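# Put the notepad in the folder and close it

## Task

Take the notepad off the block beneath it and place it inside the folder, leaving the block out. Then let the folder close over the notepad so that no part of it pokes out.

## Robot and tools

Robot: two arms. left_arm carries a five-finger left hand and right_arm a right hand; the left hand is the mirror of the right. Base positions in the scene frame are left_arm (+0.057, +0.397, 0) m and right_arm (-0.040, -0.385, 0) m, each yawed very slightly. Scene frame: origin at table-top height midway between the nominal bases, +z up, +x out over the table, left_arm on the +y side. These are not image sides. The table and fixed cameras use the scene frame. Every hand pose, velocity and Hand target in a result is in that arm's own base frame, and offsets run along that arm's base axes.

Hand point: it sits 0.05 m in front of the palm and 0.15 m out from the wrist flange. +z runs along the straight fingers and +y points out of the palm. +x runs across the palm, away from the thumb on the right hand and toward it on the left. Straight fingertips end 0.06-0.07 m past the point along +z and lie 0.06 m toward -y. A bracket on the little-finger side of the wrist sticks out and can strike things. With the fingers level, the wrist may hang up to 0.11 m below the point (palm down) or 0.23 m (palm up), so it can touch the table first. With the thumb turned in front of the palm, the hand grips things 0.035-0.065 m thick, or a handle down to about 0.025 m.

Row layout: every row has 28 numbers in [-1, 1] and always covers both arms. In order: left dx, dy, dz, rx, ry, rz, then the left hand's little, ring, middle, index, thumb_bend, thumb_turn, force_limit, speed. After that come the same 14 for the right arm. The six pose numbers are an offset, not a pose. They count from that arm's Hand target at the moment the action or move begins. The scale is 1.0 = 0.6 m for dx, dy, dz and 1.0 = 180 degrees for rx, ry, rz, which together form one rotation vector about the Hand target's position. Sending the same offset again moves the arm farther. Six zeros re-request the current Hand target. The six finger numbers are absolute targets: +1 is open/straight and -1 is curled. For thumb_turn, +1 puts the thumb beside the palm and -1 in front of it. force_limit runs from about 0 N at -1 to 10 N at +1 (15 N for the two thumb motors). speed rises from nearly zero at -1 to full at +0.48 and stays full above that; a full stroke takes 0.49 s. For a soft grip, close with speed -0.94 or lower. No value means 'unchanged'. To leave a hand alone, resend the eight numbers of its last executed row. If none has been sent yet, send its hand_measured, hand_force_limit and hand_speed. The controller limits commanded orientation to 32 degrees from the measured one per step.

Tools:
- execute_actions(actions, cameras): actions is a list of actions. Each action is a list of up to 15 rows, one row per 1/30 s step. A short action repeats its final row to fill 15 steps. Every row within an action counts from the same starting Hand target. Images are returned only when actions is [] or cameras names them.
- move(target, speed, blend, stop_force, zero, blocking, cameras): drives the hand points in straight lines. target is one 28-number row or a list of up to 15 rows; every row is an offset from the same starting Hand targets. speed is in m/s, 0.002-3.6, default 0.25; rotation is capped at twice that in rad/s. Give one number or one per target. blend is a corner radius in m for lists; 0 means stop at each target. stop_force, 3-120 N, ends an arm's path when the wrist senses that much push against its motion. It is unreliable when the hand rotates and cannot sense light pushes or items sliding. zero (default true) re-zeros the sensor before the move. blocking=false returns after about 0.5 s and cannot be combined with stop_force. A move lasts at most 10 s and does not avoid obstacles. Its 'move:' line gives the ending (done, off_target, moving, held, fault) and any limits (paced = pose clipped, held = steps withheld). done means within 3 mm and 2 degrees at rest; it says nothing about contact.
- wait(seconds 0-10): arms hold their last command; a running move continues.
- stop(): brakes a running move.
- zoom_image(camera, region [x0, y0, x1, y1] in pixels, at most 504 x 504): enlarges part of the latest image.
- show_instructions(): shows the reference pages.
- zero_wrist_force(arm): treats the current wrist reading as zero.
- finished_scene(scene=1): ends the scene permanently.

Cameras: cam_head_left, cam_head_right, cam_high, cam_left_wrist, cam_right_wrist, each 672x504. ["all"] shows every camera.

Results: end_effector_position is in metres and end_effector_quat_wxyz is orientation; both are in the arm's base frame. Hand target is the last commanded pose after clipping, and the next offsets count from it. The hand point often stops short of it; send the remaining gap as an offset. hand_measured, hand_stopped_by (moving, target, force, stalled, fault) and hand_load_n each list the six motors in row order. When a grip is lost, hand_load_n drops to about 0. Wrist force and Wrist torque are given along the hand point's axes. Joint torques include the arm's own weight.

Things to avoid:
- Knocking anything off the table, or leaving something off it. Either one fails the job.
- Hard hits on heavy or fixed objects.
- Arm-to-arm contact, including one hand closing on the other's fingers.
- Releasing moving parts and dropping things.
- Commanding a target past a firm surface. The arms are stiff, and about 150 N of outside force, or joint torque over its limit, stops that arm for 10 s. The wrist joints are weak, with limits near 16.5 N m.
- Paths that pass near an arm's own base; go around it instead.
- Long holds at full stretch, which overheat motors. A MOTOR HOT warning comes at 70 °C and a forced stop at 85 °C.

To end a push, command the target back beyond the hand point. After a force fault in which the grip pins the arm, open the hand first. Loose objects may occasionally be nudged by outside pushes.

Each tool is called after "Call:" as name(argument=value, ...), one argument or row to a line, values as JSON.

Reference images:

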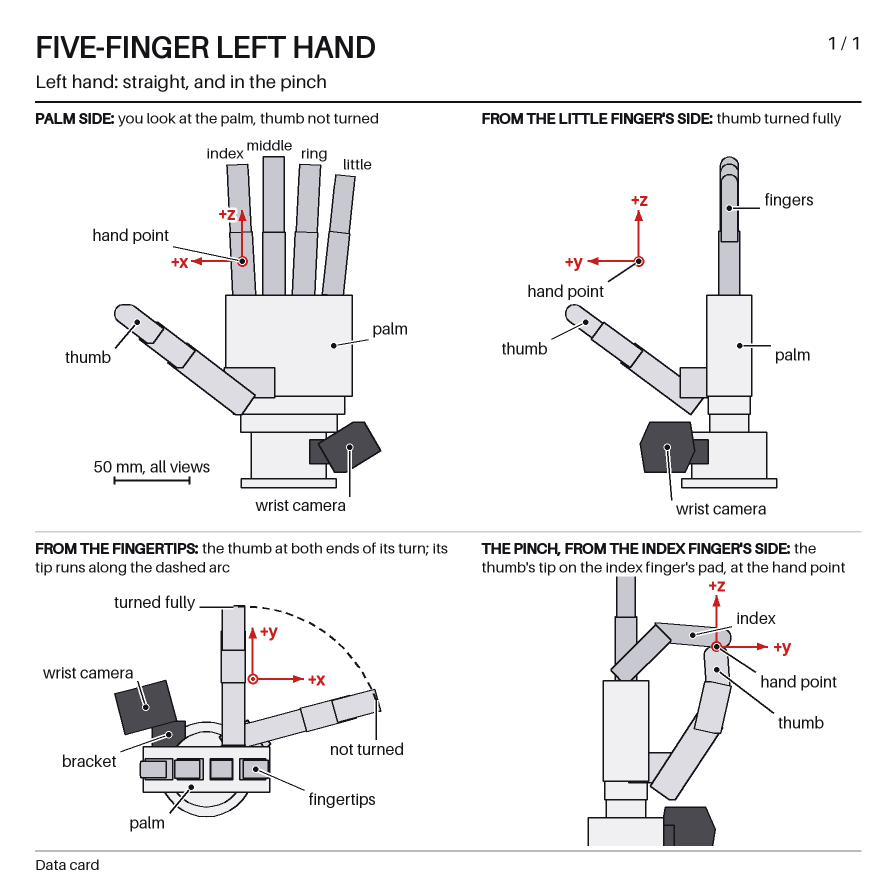

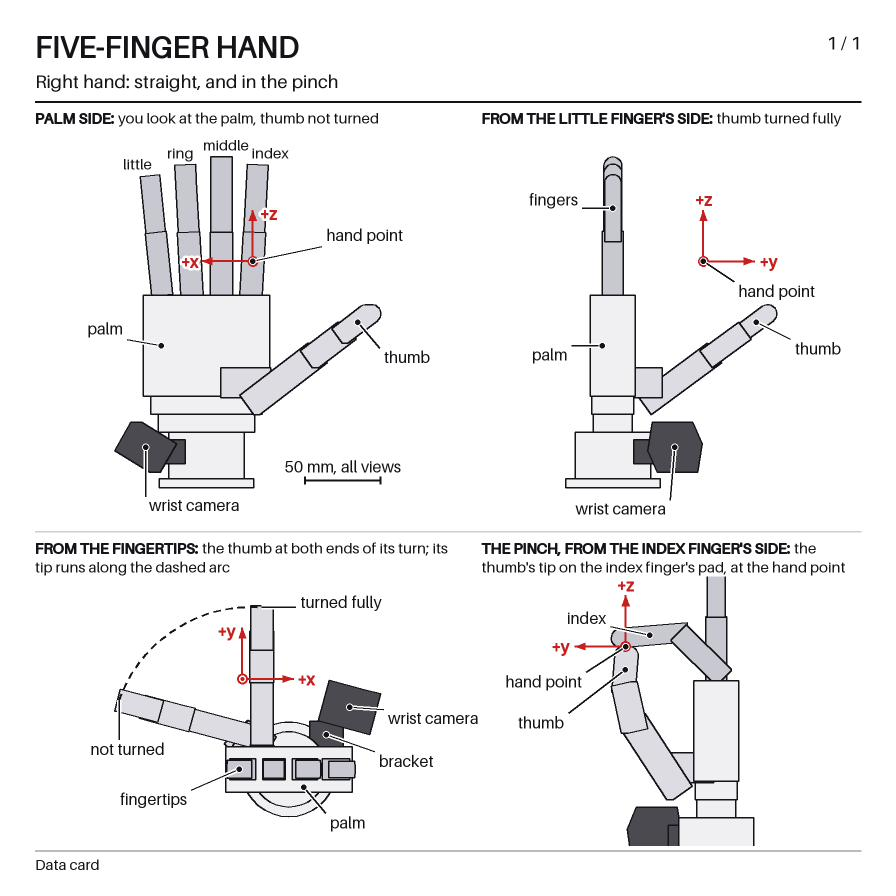

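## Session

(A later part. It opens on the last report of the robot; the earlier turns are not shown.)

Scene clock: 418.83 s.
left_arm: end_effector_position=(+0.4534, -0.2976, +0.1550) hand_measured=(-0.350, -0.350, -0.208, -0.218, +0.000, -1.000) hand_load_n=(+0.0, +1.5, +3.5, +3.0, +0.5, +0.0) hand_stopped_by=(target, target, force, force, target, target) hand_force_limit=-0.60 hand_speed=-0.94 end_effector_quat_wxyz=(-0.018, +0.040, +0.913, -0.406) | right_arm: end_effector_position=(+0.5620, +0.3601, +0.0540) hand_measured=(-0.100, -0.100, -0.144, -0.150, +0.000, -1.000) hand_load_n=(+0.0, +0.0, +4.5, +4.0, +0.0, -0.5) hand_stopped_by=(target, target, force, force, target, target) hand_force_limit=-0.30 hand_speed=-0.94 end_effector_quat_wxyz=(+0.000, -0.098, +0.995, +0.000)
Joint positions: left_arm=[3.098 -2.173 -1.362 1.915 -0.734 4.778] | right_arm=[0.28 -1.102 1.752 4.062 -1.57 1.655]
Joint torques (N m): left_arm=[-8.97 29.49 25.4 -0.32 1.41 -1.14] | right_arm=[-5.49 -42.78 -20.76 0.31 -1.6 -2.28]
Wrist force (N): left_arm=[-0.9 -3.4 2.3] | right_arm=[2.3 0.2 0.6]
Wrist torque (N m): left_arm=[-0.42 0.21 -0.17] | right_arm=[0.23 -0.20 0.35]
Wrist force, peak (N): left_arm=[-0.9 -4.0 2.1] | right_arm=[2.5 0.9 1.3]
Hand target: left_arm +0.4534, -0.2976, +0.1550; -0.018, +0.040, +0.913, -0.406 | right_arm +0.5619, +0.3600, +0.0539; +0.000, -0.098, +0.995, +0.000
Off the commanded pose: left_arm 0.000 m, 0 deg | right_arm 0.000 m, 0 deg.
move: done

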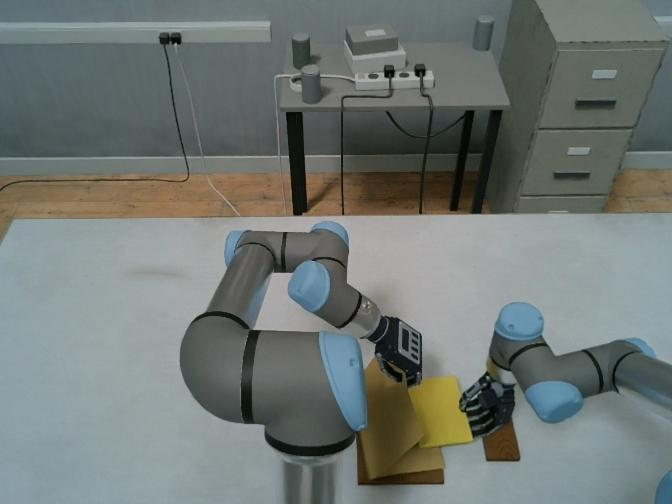

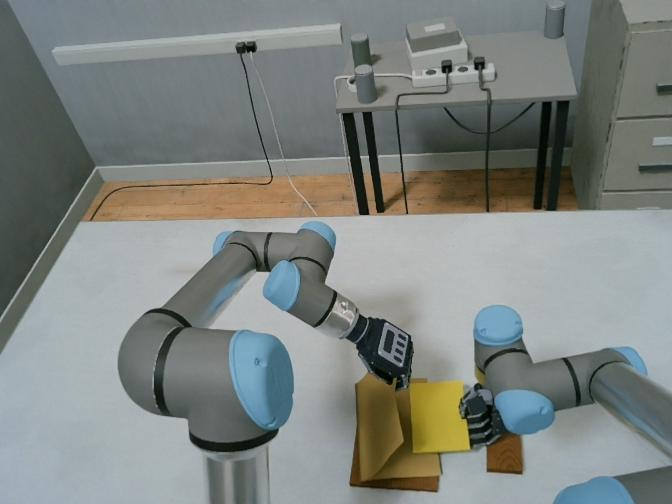

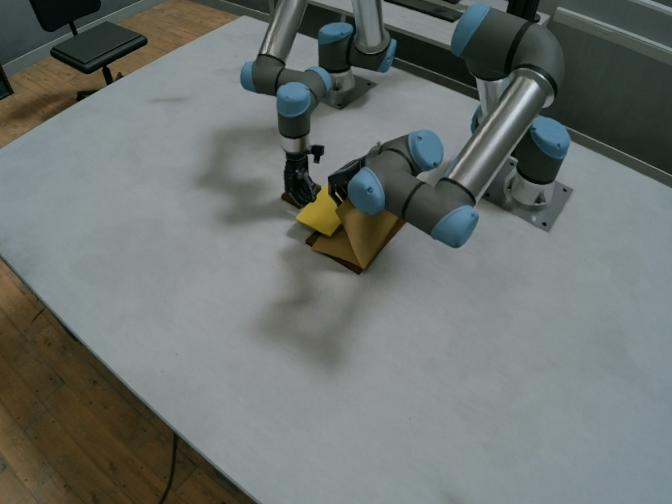

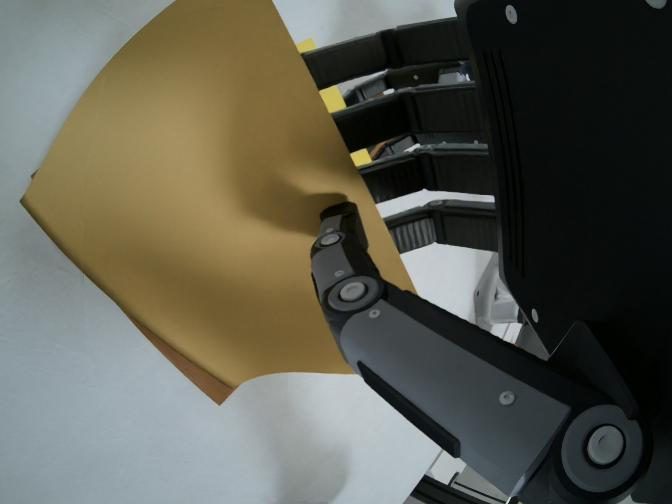

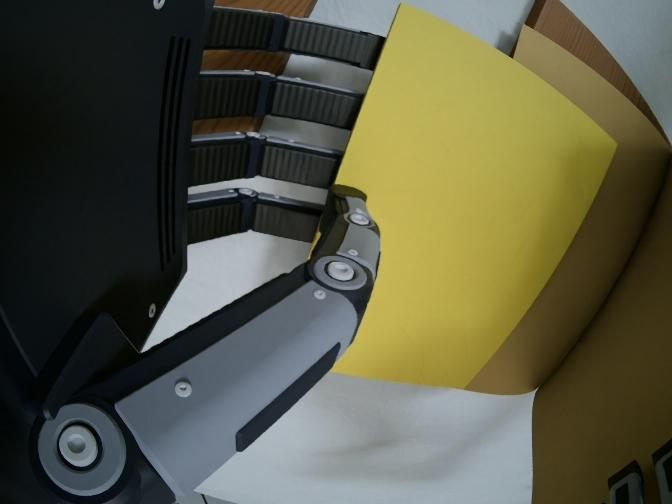

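Call:
move(
  target=[
    [0,0,0,0,0,0,-0.35,-0.35,-0.3,-0.3,0,-1,-0.6,-0.94,0,0.0083,-0.032,-0.0275,-0.0055,0,-0.1,-0.1,-0.4,-0.4,0,-1,-0.3,-0.94],
  ],
  speed=0.05,
  cameras=["cam_head_right","cam_right_wrist","cam_high"],
)

Scene clock: 429.83 s.
left_arm: end_effector_position=(+0.4534, -0.2976, +0.1550) hand_measured=(-0.350, -0.350, -0.208, -0.218, +0.000, -1.000) hand_load_n=(+0.0, +1.5, +3.5, +3.0, +1.0, +0.0) hand_stopped_by=(target, target, force, force, target, target) hand_force_limit=-0.60 hand_speed=-0.94 end_effector_quat_wxyz=(-0.018, +0.040, +0.913, -0.406) | right_arm: end_effector_position=(+0.5620, +0.3651, +0.0347) hand_measured=(-0.100, -0.100, -0.144, -0.150, +0.000, -1.000) hand_load_n=(+0.0, +0.0, +4.5, +4.5, +0.0, -0.5) hand_stopped_by=(target, target, force, force, target, target) hand_force_limit=-0.30 hand_speed=-0.94 end_effector_quat_wxyz=(+0.004, -0.098, +0.994, -0.044) end_effector_velocity=(+0.000, +0.001, +0.001) end_effector_angular_velocity=(+0.006, +0.002, +0.001)
Joint positions: left_arm=[3.098 -2.173 -1.362 1.915 -0.734 4.778] | right_arm=[0.324 -1.063 1.734 4.053 -1.658 1.699]
Joint velocities: left_arm=[within noise] | right_arm=[-0.002 -0.001 0 0.001 0.006 -0.003]
Joint torques (N m): left_arm=[-10.89 29.98 25.6 -0.28 0.53 -1.53] | right_arm=[-6.66 -43.81 -16.6 -4.4 2.65 -2.19]
Wrist force (N): left_arm=[-0.8 -3.5 2.5] | right_arm=[2.4 0.3 0.6]
Wrist torque (N m): left_arm=[-0.43 0.21 -0.16] | right_arm=[0.25 -0.21 0.37]
Wrist force, peak (N): left_arm=[-0.9 -3.9 2.4] | right_arm=[2.7 0.5 0.7]
Hand target: left_arm +0.4534, -0.2976, +0.1550; -0.018, +0.040, +0.913, -0.406 | right_arm +0.5619, +0.3650, +0.0347; +0.004, -0.098, +0.994, -0.044
Off the commanded pose: left_arm 0.000 m, 0 deg | right_arm 0.000 m, 0 deg.
move: done
Images, in order (width x height): cam_head_right 672x504, cam_high 672x504, cam_right_wrist 672x504.

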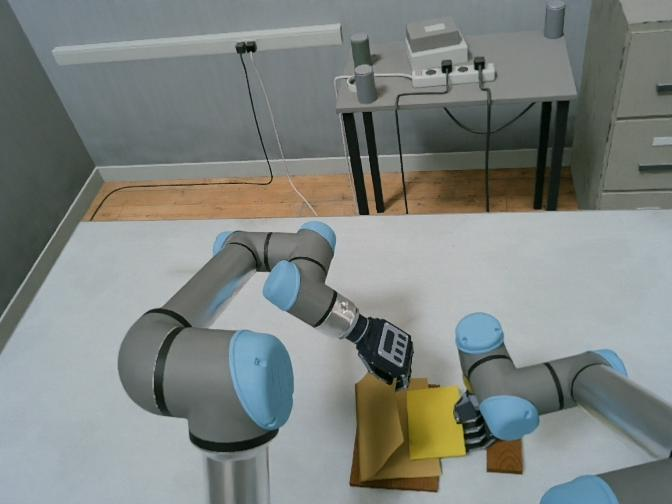

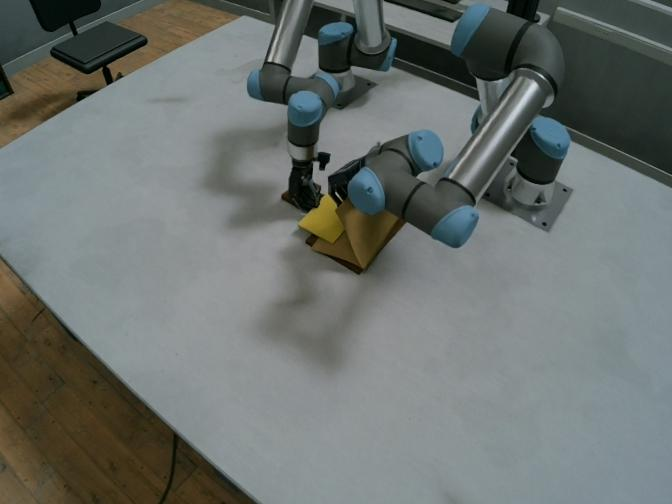

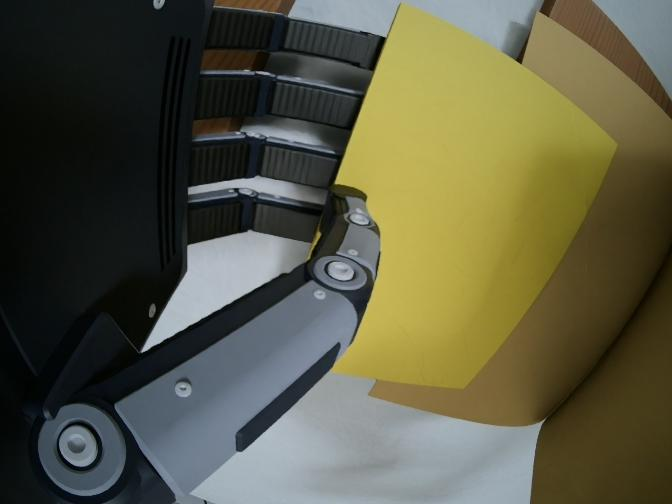

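Call:
move(
  target=[
    [0,0,0,0,0,0,-0.35,-0.35,-0.3,-0.3,0,-1,-0.6,-0.94,0,0.0083,-0.0155,0,0,0,-0.1,-0.1,-0.4,-0.4,0,-1,-0.3,-0.94],
  ],
  speed=0.012,
  stop_force=3,
  cameras=["cam_right_wrist","cam_head_right"],
)

Scene clock: 433.90 s.
left_arm: end_effector_position=(+0.4534, -0.2976, +0.1550) hand_measured=(-0.350, -0.350, -0.208, -0.218, +0.000, -1.000) hand_load_n=(+0.0, +1.5, +3.5, +3.0, +1.0, -0.5) hand_stopped_by=(target, target, force, force, target, target) hand_force_limit=-0.60 hand_speed=-0.94 end_effector_quat_wxyz=(-0.018, +0.040, +0.913, -0.406) | right_arm: end_effector_position=(+0.5619, +0.3700, +0.0254) hand_measured=(-0.100, -0.100, -0.144, -0.150, +0.000, -1.000) hand_load_n=(+0.0, +0.0, +3.5, +4.5, -1.5, -1.0) hand_stopped_by=(target, target, force, force, target, target) hand_force_limit=-0.30 hand_speed=-0.94 end_effector_quat_wxyz=(+0.004, -0.098, +0.994, -0.044)
Joint positions: left_arm=[3.098 -2.173 -1.362 1.915 -0.734 4.778] | right_arm=[0.332 -1.045 1.732 4.037 -1.658 1.707]
Joint torques (N m): left_arm=[-10.64 30.13 24.19 -0.15 -0.17 -1.37] | right_arm=[-2.81 -43.28 -25.56 -0.04 2.43 -2.04]
Wrist force (N): left_arm=[-0.8 -3.4 2.5] | right_arm=[2.6 -0.1 0.2]
Wrist torque (N m): left_arm=[-0.42 0.21 -0.17] | right_arm=[0.16 -0.18 0.34]
Wrist force, peak (N): left_arm=[-0.9 -3.8 2.6] | right_arm=[2.8 -0.2 0.0]
Hand target: left_arm +0.4534, -0.2976, +0.1550; -0.018, +0.040, +0.913, -0.406 | right_arm +0.5619, +0.3700, +0.0254; +0.004, -0.098, +0.994, -0.044
Off the commanded pose: left_arm 0.000 m, 0 deg | right_arm 0.000 m, 0 deg.
move: done
Images, in order (width x height): cam_head_right 672x504, cam_right_wrist 672x504.

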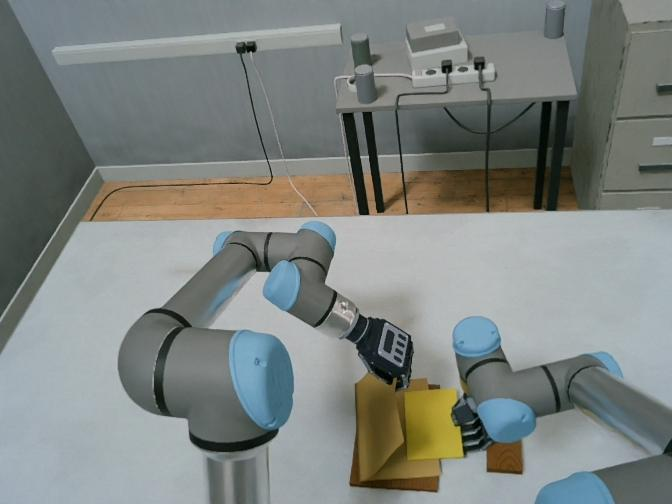

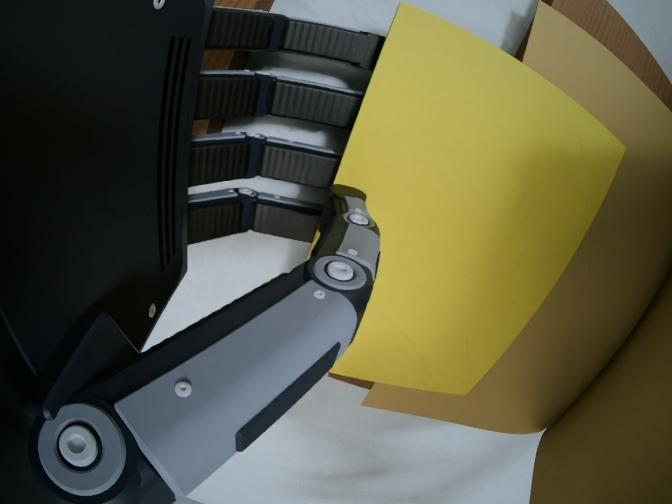

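Call:
zoom_image(
  camera="cam_head_right",
  region=[330, 340, 540, 504],
)

Call:
zoom_image(
  camera="cam_right_wrist",
  region=[300, 100, 672, 440],
)

Scaled by 2.400 from the camera's 672x504 image, which has a finer 960x720 frame.

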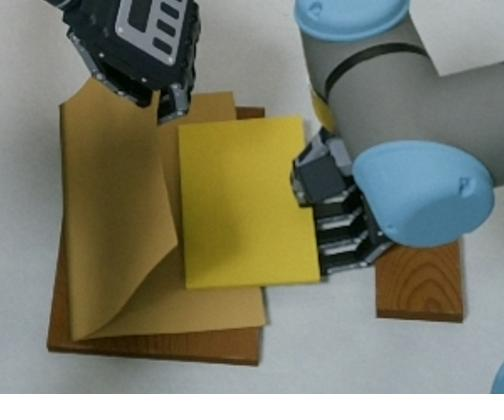

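Scaled by 1.355 from the camera's 672x504 image, which has a finer 960x720 frame.

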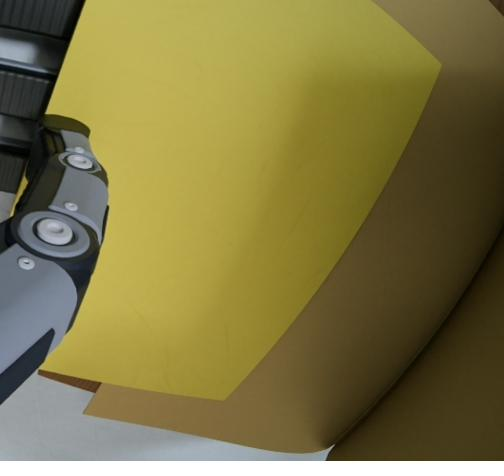

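Call:
move(
  target=[
    [0,0,0,0,0,0,-0.35,-0.35,-0.3,-0.3,0,-1,-0.6,-0.94,0,0,0.0243,0,0,0,-0.1,-0.1,-0.4,-0.4,0,-1,-0.3,-0.94],
    [0,0,0,0,0,0,-0.35,-0.35,-0.3,-0.3,0,-1,-0.6,-0.94,-0.0058,0.05,0.0243,-0.0165,-0.0033,0,-0.1,-0.1,-0.4,-0.4,0,-1,-0.3,-0.94],
  ],
  speed=0.04,
  cameras=["cam_right_wrist","cam_head_right","cam_high"],
)

Scene clock: 453.73 s.
left_arm: end_effector_position=(+0.4534, -0.2976, +0.1550) hand_measured=(-0.350, -0.350, -0.208, -0.218, +0.000, -1.000) hand_load_n=(+0.0, +1.5, +3.5, +3.0, +1.0, +0.0) hand_stopped_by=(target, target, force, force, target, target) hand_force_limit=-0.60 hand_speed=-0.94 end_effector_quat_wxyz=(-0.018, +0.040, +0.913, -0.406) | right_arm: end_effector_position=(+0.5585, +0.4000, +0.0400) hand_measured=(-0.100, -0.100, -0.144, -0.150, +0.000, -1.000) hand_load_n=(+0.0, +0.0, +4.5, +4.5, +0.0, -0.5) hand_stopped_by=(target, target, force, force, target, target) hand_force_limit=-0.30 hand_speed=-0.94 end_effector_quat_wxyz=(+0.007, -0.098, +0.993, -0.070) end_effector_velocity=(-0.001, +0.000, +0.000) end_effector_angular_velocity=(+0.005, +0.002, +0.004)
Joint positions: left_arm=[3.098 -2.173 -1.362 1.915 -0.734 4.778] | right_arm=[0.4 -1.035 1.658 4.118 -1.709 1.777]
Joint velocities: left_arm=[within noise] | right_arm=[-0.002 -0.002 0.004 -0.004 0.005 -0.006]
Joint torques (N m): left_arm=[-9.66 30.4 26.5 -0.39 -0.43 -0.85] | right_arm=[-5.52 -45.94 -7.25 -4.93 2.6 -2.19]
Wrist force (N): left_arm=[-1.0 -3.1 2.3] | right_arm=[2.6 -0.1 0.6]
Wrist torque (N m): left_arm=[-0.38 0.25 -0.18] | right_arm=[0.17 -0.25 0.36]
Wrist force, peak (N): left_arm=[-0.8 -3.7 2.5] | right_arm=[2.8 -0.2 0.5]
Hand target: left_arm +0.4534, -0.2976, +0.1550; -0.018, +0.040, +0.913, -0.406 | right_arm +0.5584, +0.4000, +0.0400; +0.007, -0.098, +0.993, -0.070
Off the commanded pose: left_arm 0.000 m, 0 deg | right_arm 0.000 m, 0 deg.
move: done
Images, in order (width x height): cam_head_right 672x504, cam_high 672x504, cam_right_wrist 672x504.

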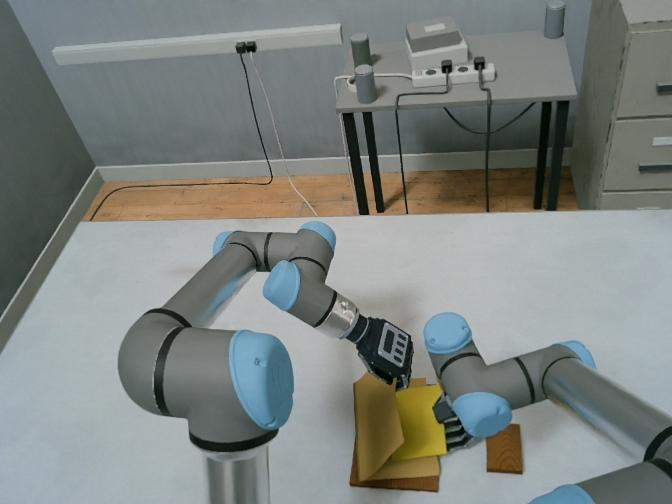

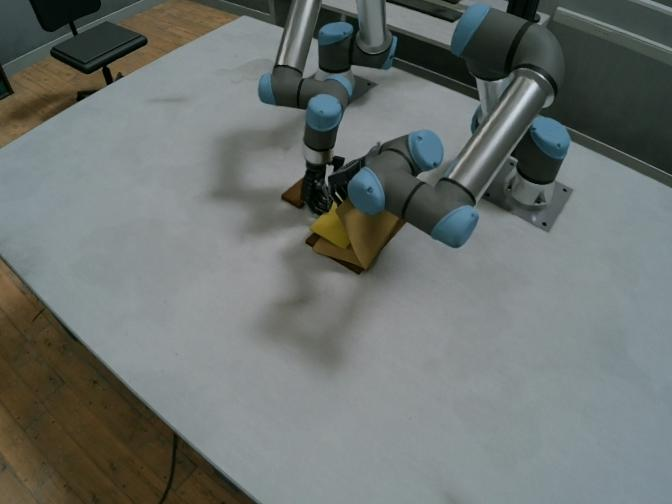

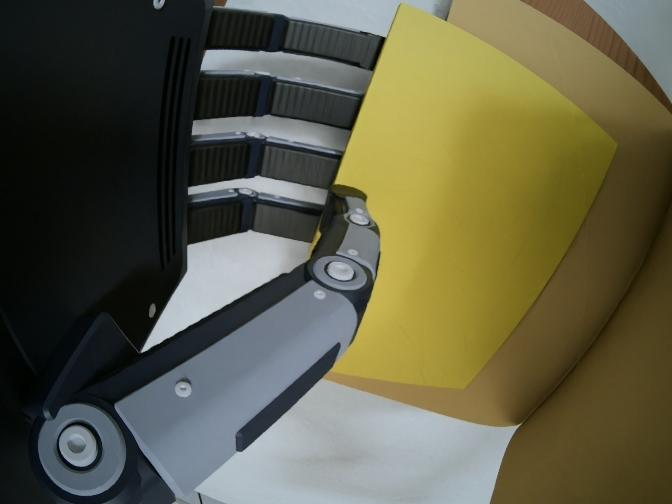

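Call:
zoom_image(
  camera="cam_head_right",
  region=[330, 340, 540, 504],
)

Scaled by 2.400 from the camera's 672x504 image, which has a finer 960x720 frame.

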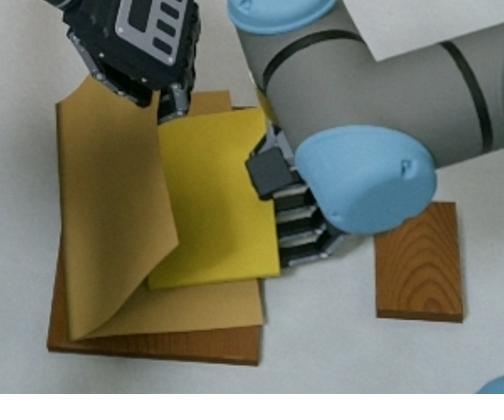

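Call:
move(
  target=[
    [0,0,0,0,0,0,-0.35,-0.35,-0.3,-0.3,0,-1,-0.6,-0.94,-0.0125,0.002,-0.0117,0,0,0,-0.1,-0.1,-0.4,-0.4,0,-1,-0.3,-0.94],
  ],
  speed=0.012,
  stop_force=3,
  cameras=["cam_right_wrist","cam_head_right","cam_head_left"],
)

Call:
zoom_image(
  camera="cam_head_right",
  region=[330, 340, 540, 504],
)

Scene clock: 458.93 s.
left_arm: end_effector_position=(+0.4534, -0.2976, +0.1550) hand_measured=(-0.350, -0.350, -0.208, -0.218, +0.000, -1.000) hand_load_n=(+0.5, +2.0, +3.5, +3.0, +1.0, +0.0) hand_stopped_by=(target, target, force, force, target, target) hand_force_limit=-0.60 hand_speed=-0.94 end_effector_quat_wxyz=(-0.018, +0.040, +0.913, -0.406) | right_arm: end_effector_position=(+0.5509, +0.4012, +0.0330) hand_measured=(-0.100, -0.100, -0.144, -0.150, +0.000, -1.000) hand_load_n=(+0.0, +0.5, +3.5, +4.5, -1.0, -0.5) hand_stopped_by=(target, target, force, force, target, target) hand_force_limit=-0.30 hand_speed=-0.94 end_effector_quat_wxyz=(+0.007, -0.098, +0.993, -0.070)
Joint positions: left_arm=[3.098 -2.173 -1.362 1.915 -0.734 4.778] | right_arm=[0.406 -1.036 1.682 4.096 -1.708 1.783]
Joint torques (N m): left_arm=[-11.39 32.44 25.22 -0.62 -0.56 -1.02] | right_arm=[-3.13 -42.92 -30.15 0.22 2.45 -2]
Wrist force (N): left_arm=[-0.9 -3.4 2.5] | right_arm=[2.6 0.0 -0.1]
Wrist torque (N m): left_arm=[-0.43 0.23 -0.16] | right_arm=[0.14 -0.22 0.37]
Wrist force, peak (N): left_arm=[-0.7 -3.8 2.7] | right_arm=[2.7 0.0 0.6]
Hand target: left_arm +0.4534, -0.2976, +0.1550; -0.018, +0.040, +0.913, -0.406 | right_arm +0.5509, +0.4012, +0.0330; +0.007, -0.098, +0.993, -0.070
Off the commanded pose: left_arm 0.000 m, 0 deg | right_arm 0.000 m, 0 deg.
move: done
Images, in order (width x height): cam_head_left 672x504, cam_head_right 672x504, cam_right_wrist 672x504.

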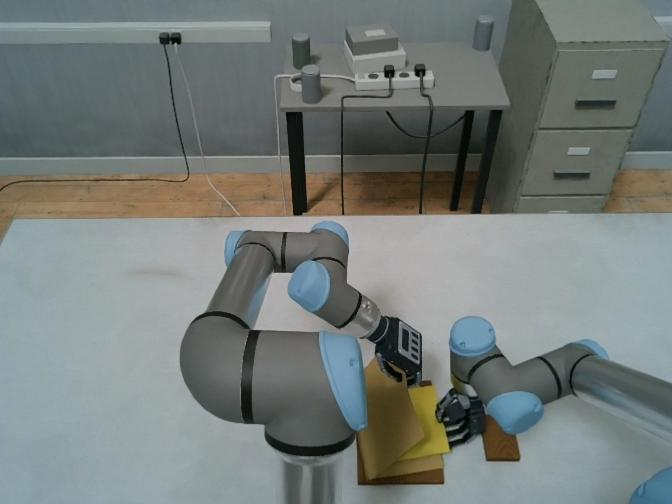

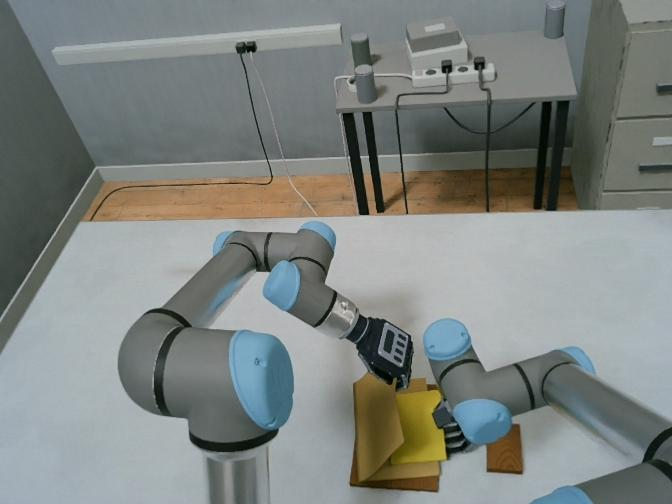

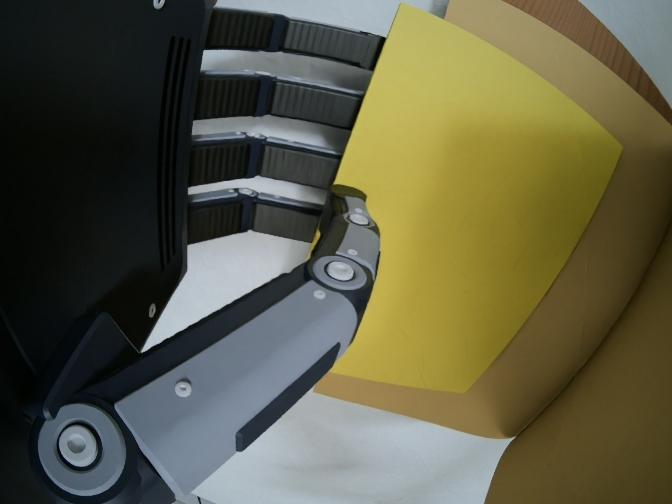

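Scaled by 2.400 from the camera's 672x504 image, which has a finer 960x720 frame.

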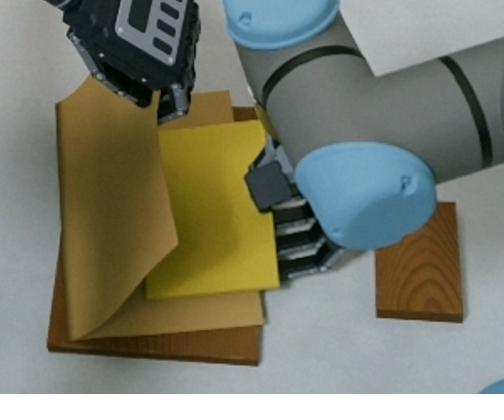

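Call:
move(
  target=[
    [0,0,0,0,0,0,-0.35,-0.35,-0.3,-0.3,0,-1,-0.6,-0.94,0,0,0,0,0,0,-0.1,-0.1,-0.4,-0.4,1,-1,-0.3,-0.7],
  ],
  cameras=["cam_right_wrist"],
)

Scene clock: 463.53 s.
left_arm: end_effector_position=(+0.4534, -0.2976, +0.1550) hand_measured=(-0.350, -0.350, -0.208, -0.218, +0.000, -1.000) hand_load_n=(+0.0, +1.5, +3.5, +3.0, +1.0, -0.5) hand_stopped_by=(target, target, force, force, target, target) hand_force_limit=-0.60 hand_speed=-0.94 end_effector_quat_wxyz=(-0.018, +0.040, +0.913, -0.406) | right_arm: end_effector_position=(+0.5509, +0.4012, +0.0330) hand_measured=(-0.100, -0.100, -0.146, -0.152, +1.000, -1.000) hand_load_n=(+0.0, +0.5, +0.0, +0.5, +0.0, +0.0) hand_stopped_by=(target, target, force, force, target, target) hand_force_limit=-0.30 hand_speed=-0.70 end_effector_quat_wxyz=(+0.007, -0.098, +0.993, -0.070)
Joint positions: left_arm=[3.098 -2.173 -1.362 1.915 -0.734 4.778] | right_arm=[0.406 -1.036 1.682 4.096 -1.708 1.783]
Joint torques (N m): left_arm=[-12.76 32.06 26.18 -0.62 -0.37 -0.85] | right_arm=[-2.62 -37.8 -28.52 0.09 1.77 -2.09]
Wrist force (N): left_arm=[-0.9 -3.5 2.6] | right_arm=[2.6 -0.1 0.3]
Wrist torque (N m): left_arm=[-0.45 0.24 -0.17] | right_arm=[0.16 -0.24 0.36]
Wrist force, peak (N): left_arm=[-0.8 -3.8 2.4] | right_arm=[2.8 0.0 0.1]
Hand target: left_arm +0.4534, -0.2976, +0.1550; -0.018, +0.040, +0.913, -0.406 | right_arm +0.5509, +0.4012, +0.0330; +0.007, -0.098, +0.993, -0.070
Off the commanded pose: left_arm 0.000 m, 0 deg | right_arm 0.000 m, 0 deg.
move: done
Images, in order (width x height): cam_right_wrist 672x504.

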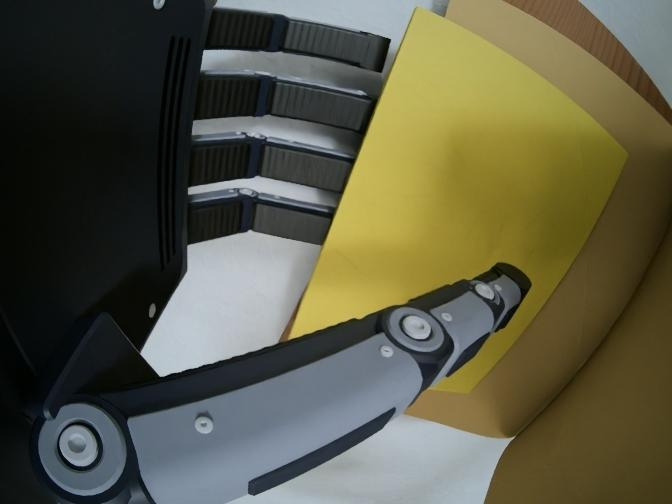

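Call:
move(
  target=[
    [0,0,0,0,0,0,-0.35,-0.35,-0.3,-0.3,0,-1,-0.6,-0.94,0,0,0.085,0,0,0,1,1,1,1,1,1,-0.3,-0.8],
  ],
  speed=0.026,
  cameras=["cam_right_wrist","cam_head_right","cam_high"],
)

Call:
zoom_image(
  camera="cam_head_right",
  region=[330, 340, 540, 504],
)

Scene clock: 470.30 s.
left_arm: end_effector_position=(+0.4534, -0.2976, +0.1550) hand_measured=(-0.350, -0.350, -0.208, -0.218, +0.000, -1.000) hand_load_n=(+0.0, +1.5, +3.5, +3.0, +1.0, +0.0) hand_stopped_by=(target, target, force, force, target, target) hand_force_limit=-0.60 hand_speed=-0.94 end_effector_quat_wxyz=(-0.018, +0.040, +0.913, -0.406) | right_arm: end_effector_position=(+0.5509, +0.4012, +0.0840) hand_measured=(+1.000, +1.000, +1.000, +1.000, +1.000, +1.000) hand_load_n=(+0.0, +0.0, +0.0, +0.0, +0.5, +0.0) hand_stopped_by=(target, target, target, target, target, target) hand_force_limit=-0.30 hand_speed=-0.80 end_effector_quat_wxyz=(+0.007, -0.098, +0.993, -0.070)
Joint positions: left_arm=[3.098 -2.173 -1.362 1.915 -0.734 4.778] | right_arm=[0.406 -1.103 1.634 4.211 -1.708 1.783]
Joint torques (N m): left_arm=[-10.92 33.51 25.23 -0.76 -0.4 -0.77] | right_arm=[-2.22 -30.74 -8.07 -5.24 1.57 -0.98]
Wrist force (N): left_arm=[-1.0 -3.3 2.4] | right_arm=[2.4 0.0 0.1]
Wrist torque (N m): left_arm=[-0.41 0.23 -0.17] | right_arm=[0.16 -0.20 0.35]
Wrist force, peak (N): left_arm=[-1.1 -3.7 2.5] | right_arm=[2.9 -0.7 -7.4]
Hand target: left_arm +0.4534, -0.2976, +0.1550; -0.018, +0.040, +0.913, -0.406 | right_arm +0.5509, +0.4012, +0.0840; +0.007, -0.098, +0.993, -0.070
Off the commanded pose: left_arm 0.000 m, 0 deg | right_arm 0.000 m, 0 deg.
move: done
Images, in order (width x height): cam_head_right 672x504, cam_high 672x504, cam_right_wrist 672x504.

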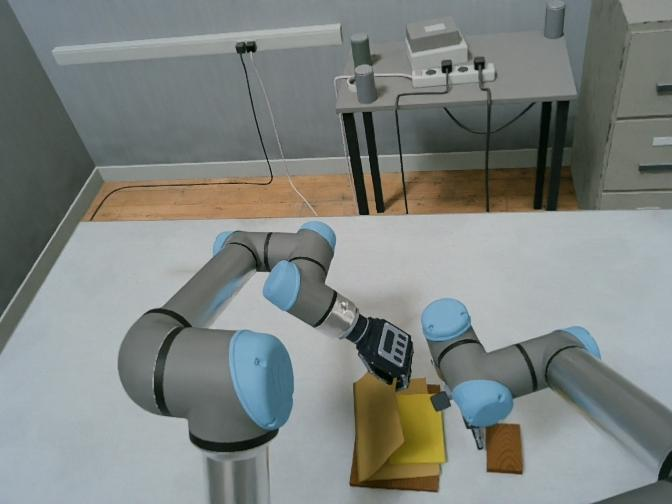

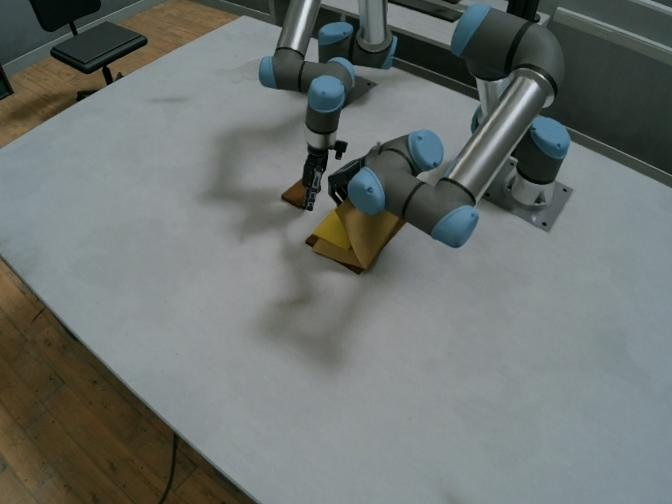

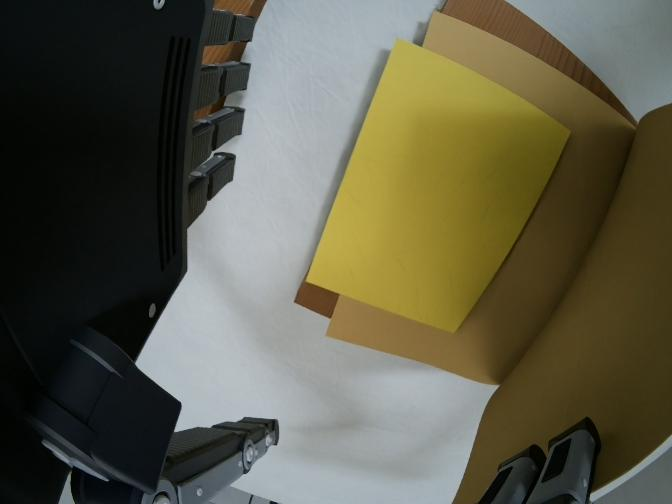

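Scaled by 2.400 from the camera's 672x504 image, which has a finer 960x720 frame.

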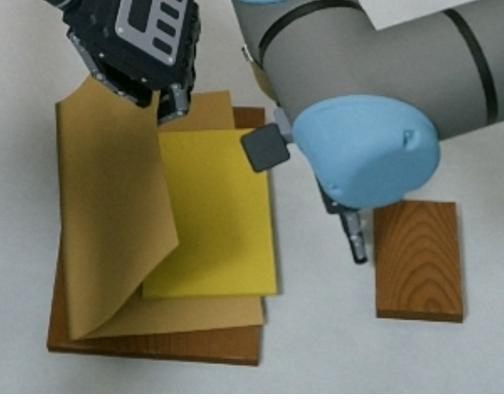

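Call:
move(
  target=[
    [0,0,0,0,0,0,-0.35,-0.35,-0.3,-0.3,0,-1,-0.6,-0.94,0.0402,-0.082,0.035,0.0436,0.0087,-0.0094,1,1,1,1,1,1,-0.3,-0.8],
    [0,0,0,0,0,0,-0.35,-0.35,-0.3,-0.3,0,-1,-0.6,-0.94,0.0402,-0.082,0.035,0.0436,0.0087,-0.0094,0,0,0,0,1,1,-0.3,-0.5],
    [0,0,0,0,0,0,-0.35,-0.35,-0.3,-0.3,0,-1,-0.6,-0.94,0.0402,-0.082,-0.0717,0.0436,0.0087,-0.0094,0,0,0,0,1,1,-0.3,-0.5],
  ],
  speed=0.08,
  cameras=["cam_right_wrist","cam_head_right","cam_high"],
)

Call:
zoom_image(
  camera="cam_head_right",
  region=[330, 340, 540, 504],
)

Scene clock: 493.53 s.
left_arm: end_effector_position=(+0.4534, -0.2976, +0.1550) hand_measured=(-0.350, -0.350, -0.208, -0.218, +0.000, -1.000) hand_load_n=(+0.0, +1.5, +3.5, +3.0, +1.0, +0.0) hand_stopped_by=(target, target, force, force, target, target) hand_force_limit=-0.60 hand_speed=-0.94 end_effector_quat_wxyz=(-0.018, +0.040, +0.913, -0.406) | right_arm: end_effector_position=(+0.5750, +0.3520, +0.0408) hand_measured=(+0.000, +0.000, +0.000, +0.000, +1.000, +1.000) hand_load_n=(+0.5, +0.0, +0.0, +0.0, +0.0, +0.0) hand_stopped_by=(target, target, target, target, target, target) hand_force_limit=-0.30 hand_speed=-0.50 end_effector_quat_wxyz=(-0.001, -0.083, +0.997, -0.001)
Joint positions: left_arm=[3.098 -2.173 -1.362 1.915 -0.734 4.778] | right_arm=[0.264 -1.07 1.741 4.044 -1.572 1.668]
Joint torques (N m): left_arm=[-11.16 36.05 27.32 -0.95 -0.36 -0.85] | right_arm=[-0.9 -41.98 -30.44 0.29 -1.44 1.04]
Wrist force (N): left_arm=[-0.9 -3.4 2.3] | right_arm=[2.5 0.4 0.2]
Wrist torque (N m): left_arm=[-0.43 0.22 -0.16] | right_arm=[0.24 -0.23 0.50]
Wrist force, peak (N): left_arm=[-0.9 -3.6 2.5] | right_arm=[2.7 0.4 1.1]
Hand target: left_arm +0.4534, -0.2976, +0.1550; -0.018, +0.040, +0.913, -0.406 | right_arm +0.5751, +0.3520, +0.0409; -0.001, -0.083, +0.997, -0.001
Off the commanded pose: left_arm 0.000 m, 0 deg | right_arm 0.000 m, 0 deg.
move: done
Images, in order (width x height): cam_head_right 672x504, cam_high 672x504, cam_right_wrist 672x504.

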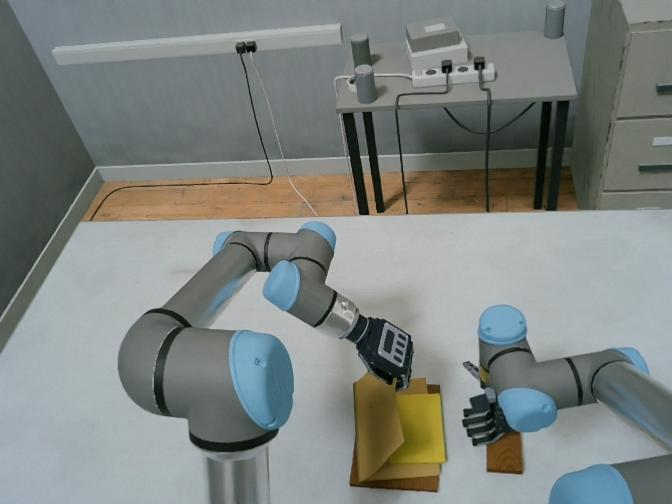

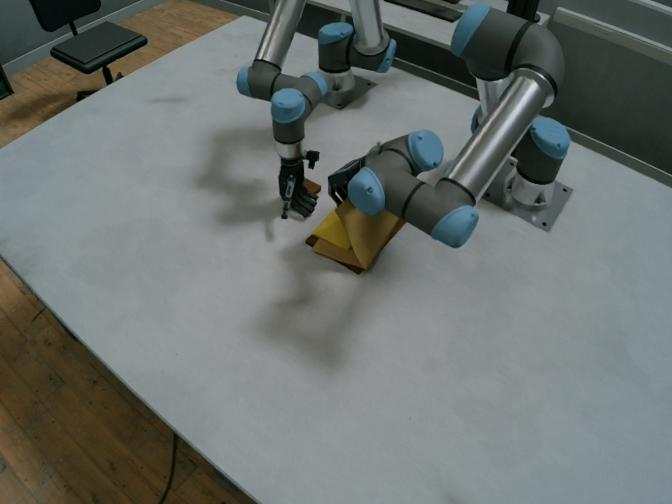

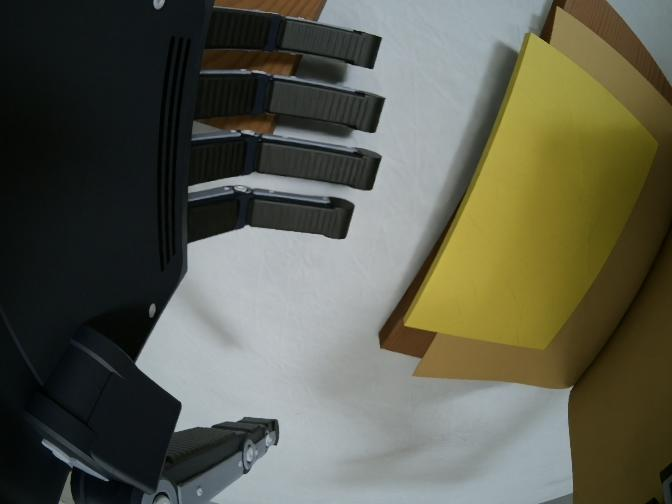

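Scaled by 2.400 from the camera's 672x504 image, which has a finer 960x720 frame.

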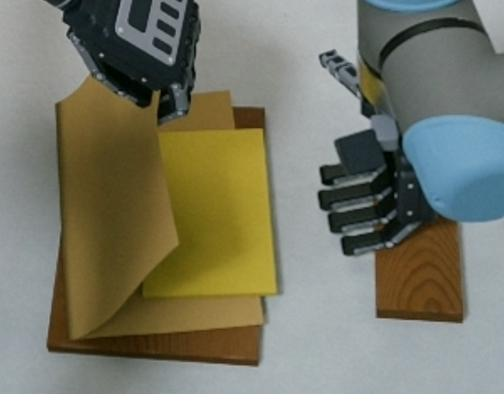

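Call:
move(
  target=[
    [0,0,0,0,0,0,-0.35,-0.35,-0.3,-0.3,0,-1,-0.6,-0.94,-0.0175,0.0367,0,0,0,0,0,0,0,0,1,1,-0.3,-0.5],
    [0,0,0,0,0,0,-0.35,-0.35,-0.3,-0.3,0,-1,-0.6,-0.94,-0.0158,0.08,0,0,0,0,0,0,0,0,1,1,-0.3,-0.5],
  ],
  speed=[0.06,0.03],
  blend=[0.005,0],
  cameras=["cam_right_wrist","cam_head_right"],
)

Call:
zoom_image(
  camera="cam_head_right",
  region=[330, 340, 540, 504],
)

Scene clock: 500.17 s.
left_arm: end_effector_position=(+0.4534, -0.2976, +0.1550) hand_measured=(-0.350, -0.350, -0.208, -0.218, +0.000, -1.000) hand_load_n=(+0.0, +1.5, +3.5, +3.5, +1.0, +0.0) hand_stopped_by=(target, target, force, force, target, target) hand_force_limit=-0.60 hand_speed=-0.94 end_effector_quat_wxyz=(-0.018, +0.040, +0.913, -0.406) | right_arm: end_effector_position=(+0.5656, +0.4001, +0.0410) hand_measured=(+0.000, +0.000, +0.000, +0.000, +1.000, +1.000) hand_load_n=(+0.0, +0.0, +0.0, +0.0, +0.0, +0.0) hand_stopped_by=(target, target, target, target, target, target) hand_force_limit=-0.30 hand_speed=-0.50 end_effector_quat_wxyz=(-0.001, -0.083, +0.997, -0.001)
Joint positions: left_arm=[3.098 -2.173 -1.362 1.915 -0.734 4.778] | right_arm=[0.342 -1.04 1.691 4.064 -1.571 1.747]
Joint torques (N m): left_arm=[-11.25 35.47 23.35 -0.83 -0.38 -0.77] | right_arm=[-5.28 -43.92 -7.32 -2.17 2.25 -2.06]
Wrist force (N): left_arm=[-1.0 -3.3 2.4] | right_arm=[2.8 -0.2 -0.5]
Wrist torque (N m): left_arm=[-0.40 0.24 -0.18] | right_arm=[0.25 -0.21 0.37]
Wrist force, peak (N): left_arm=[-0.8 -3.8 2.4] | right_arm=[2.8 -0.2 -0.5]
Hand target: left_arm +0.4534, -0.2976, +0.1550; -0.018, +0.040, +0.913, -0.406 | right_arm +0.5656, +0.4000, +0.0409; -0.001, -0.083, +0.997, -0.001
Off the commanded pose: left_arm 0.000 m, 0 deg | right_arm 0.000 m, 0 deg.
move: done
Images, in order (width x height): cam_head_right 672x504, cam_right_wrist 672x504.

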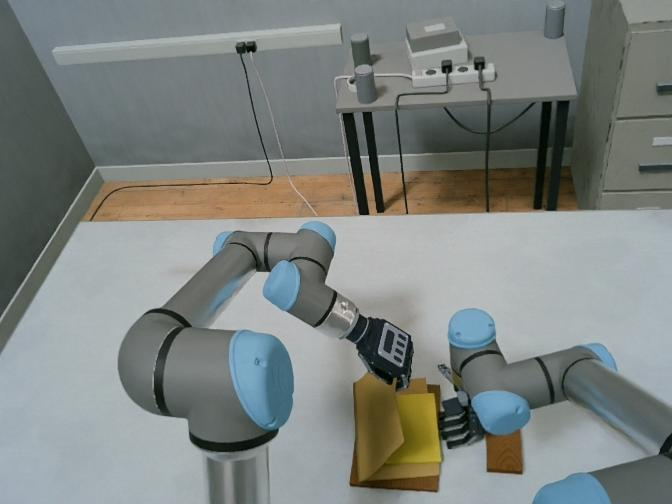

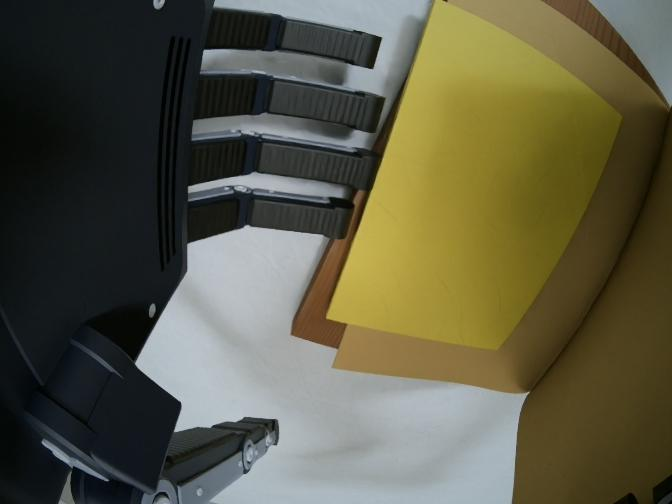

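Scaled by 2.400 from the camera's 672x504 image, which has a finer 960x720 frame.

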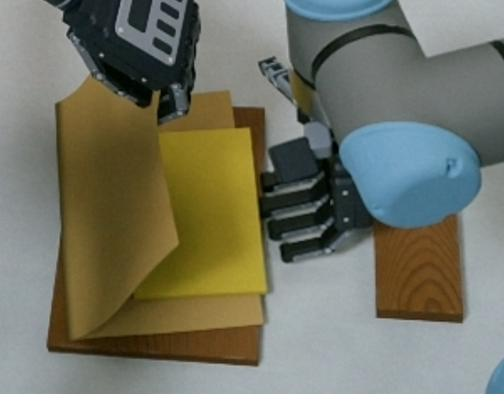

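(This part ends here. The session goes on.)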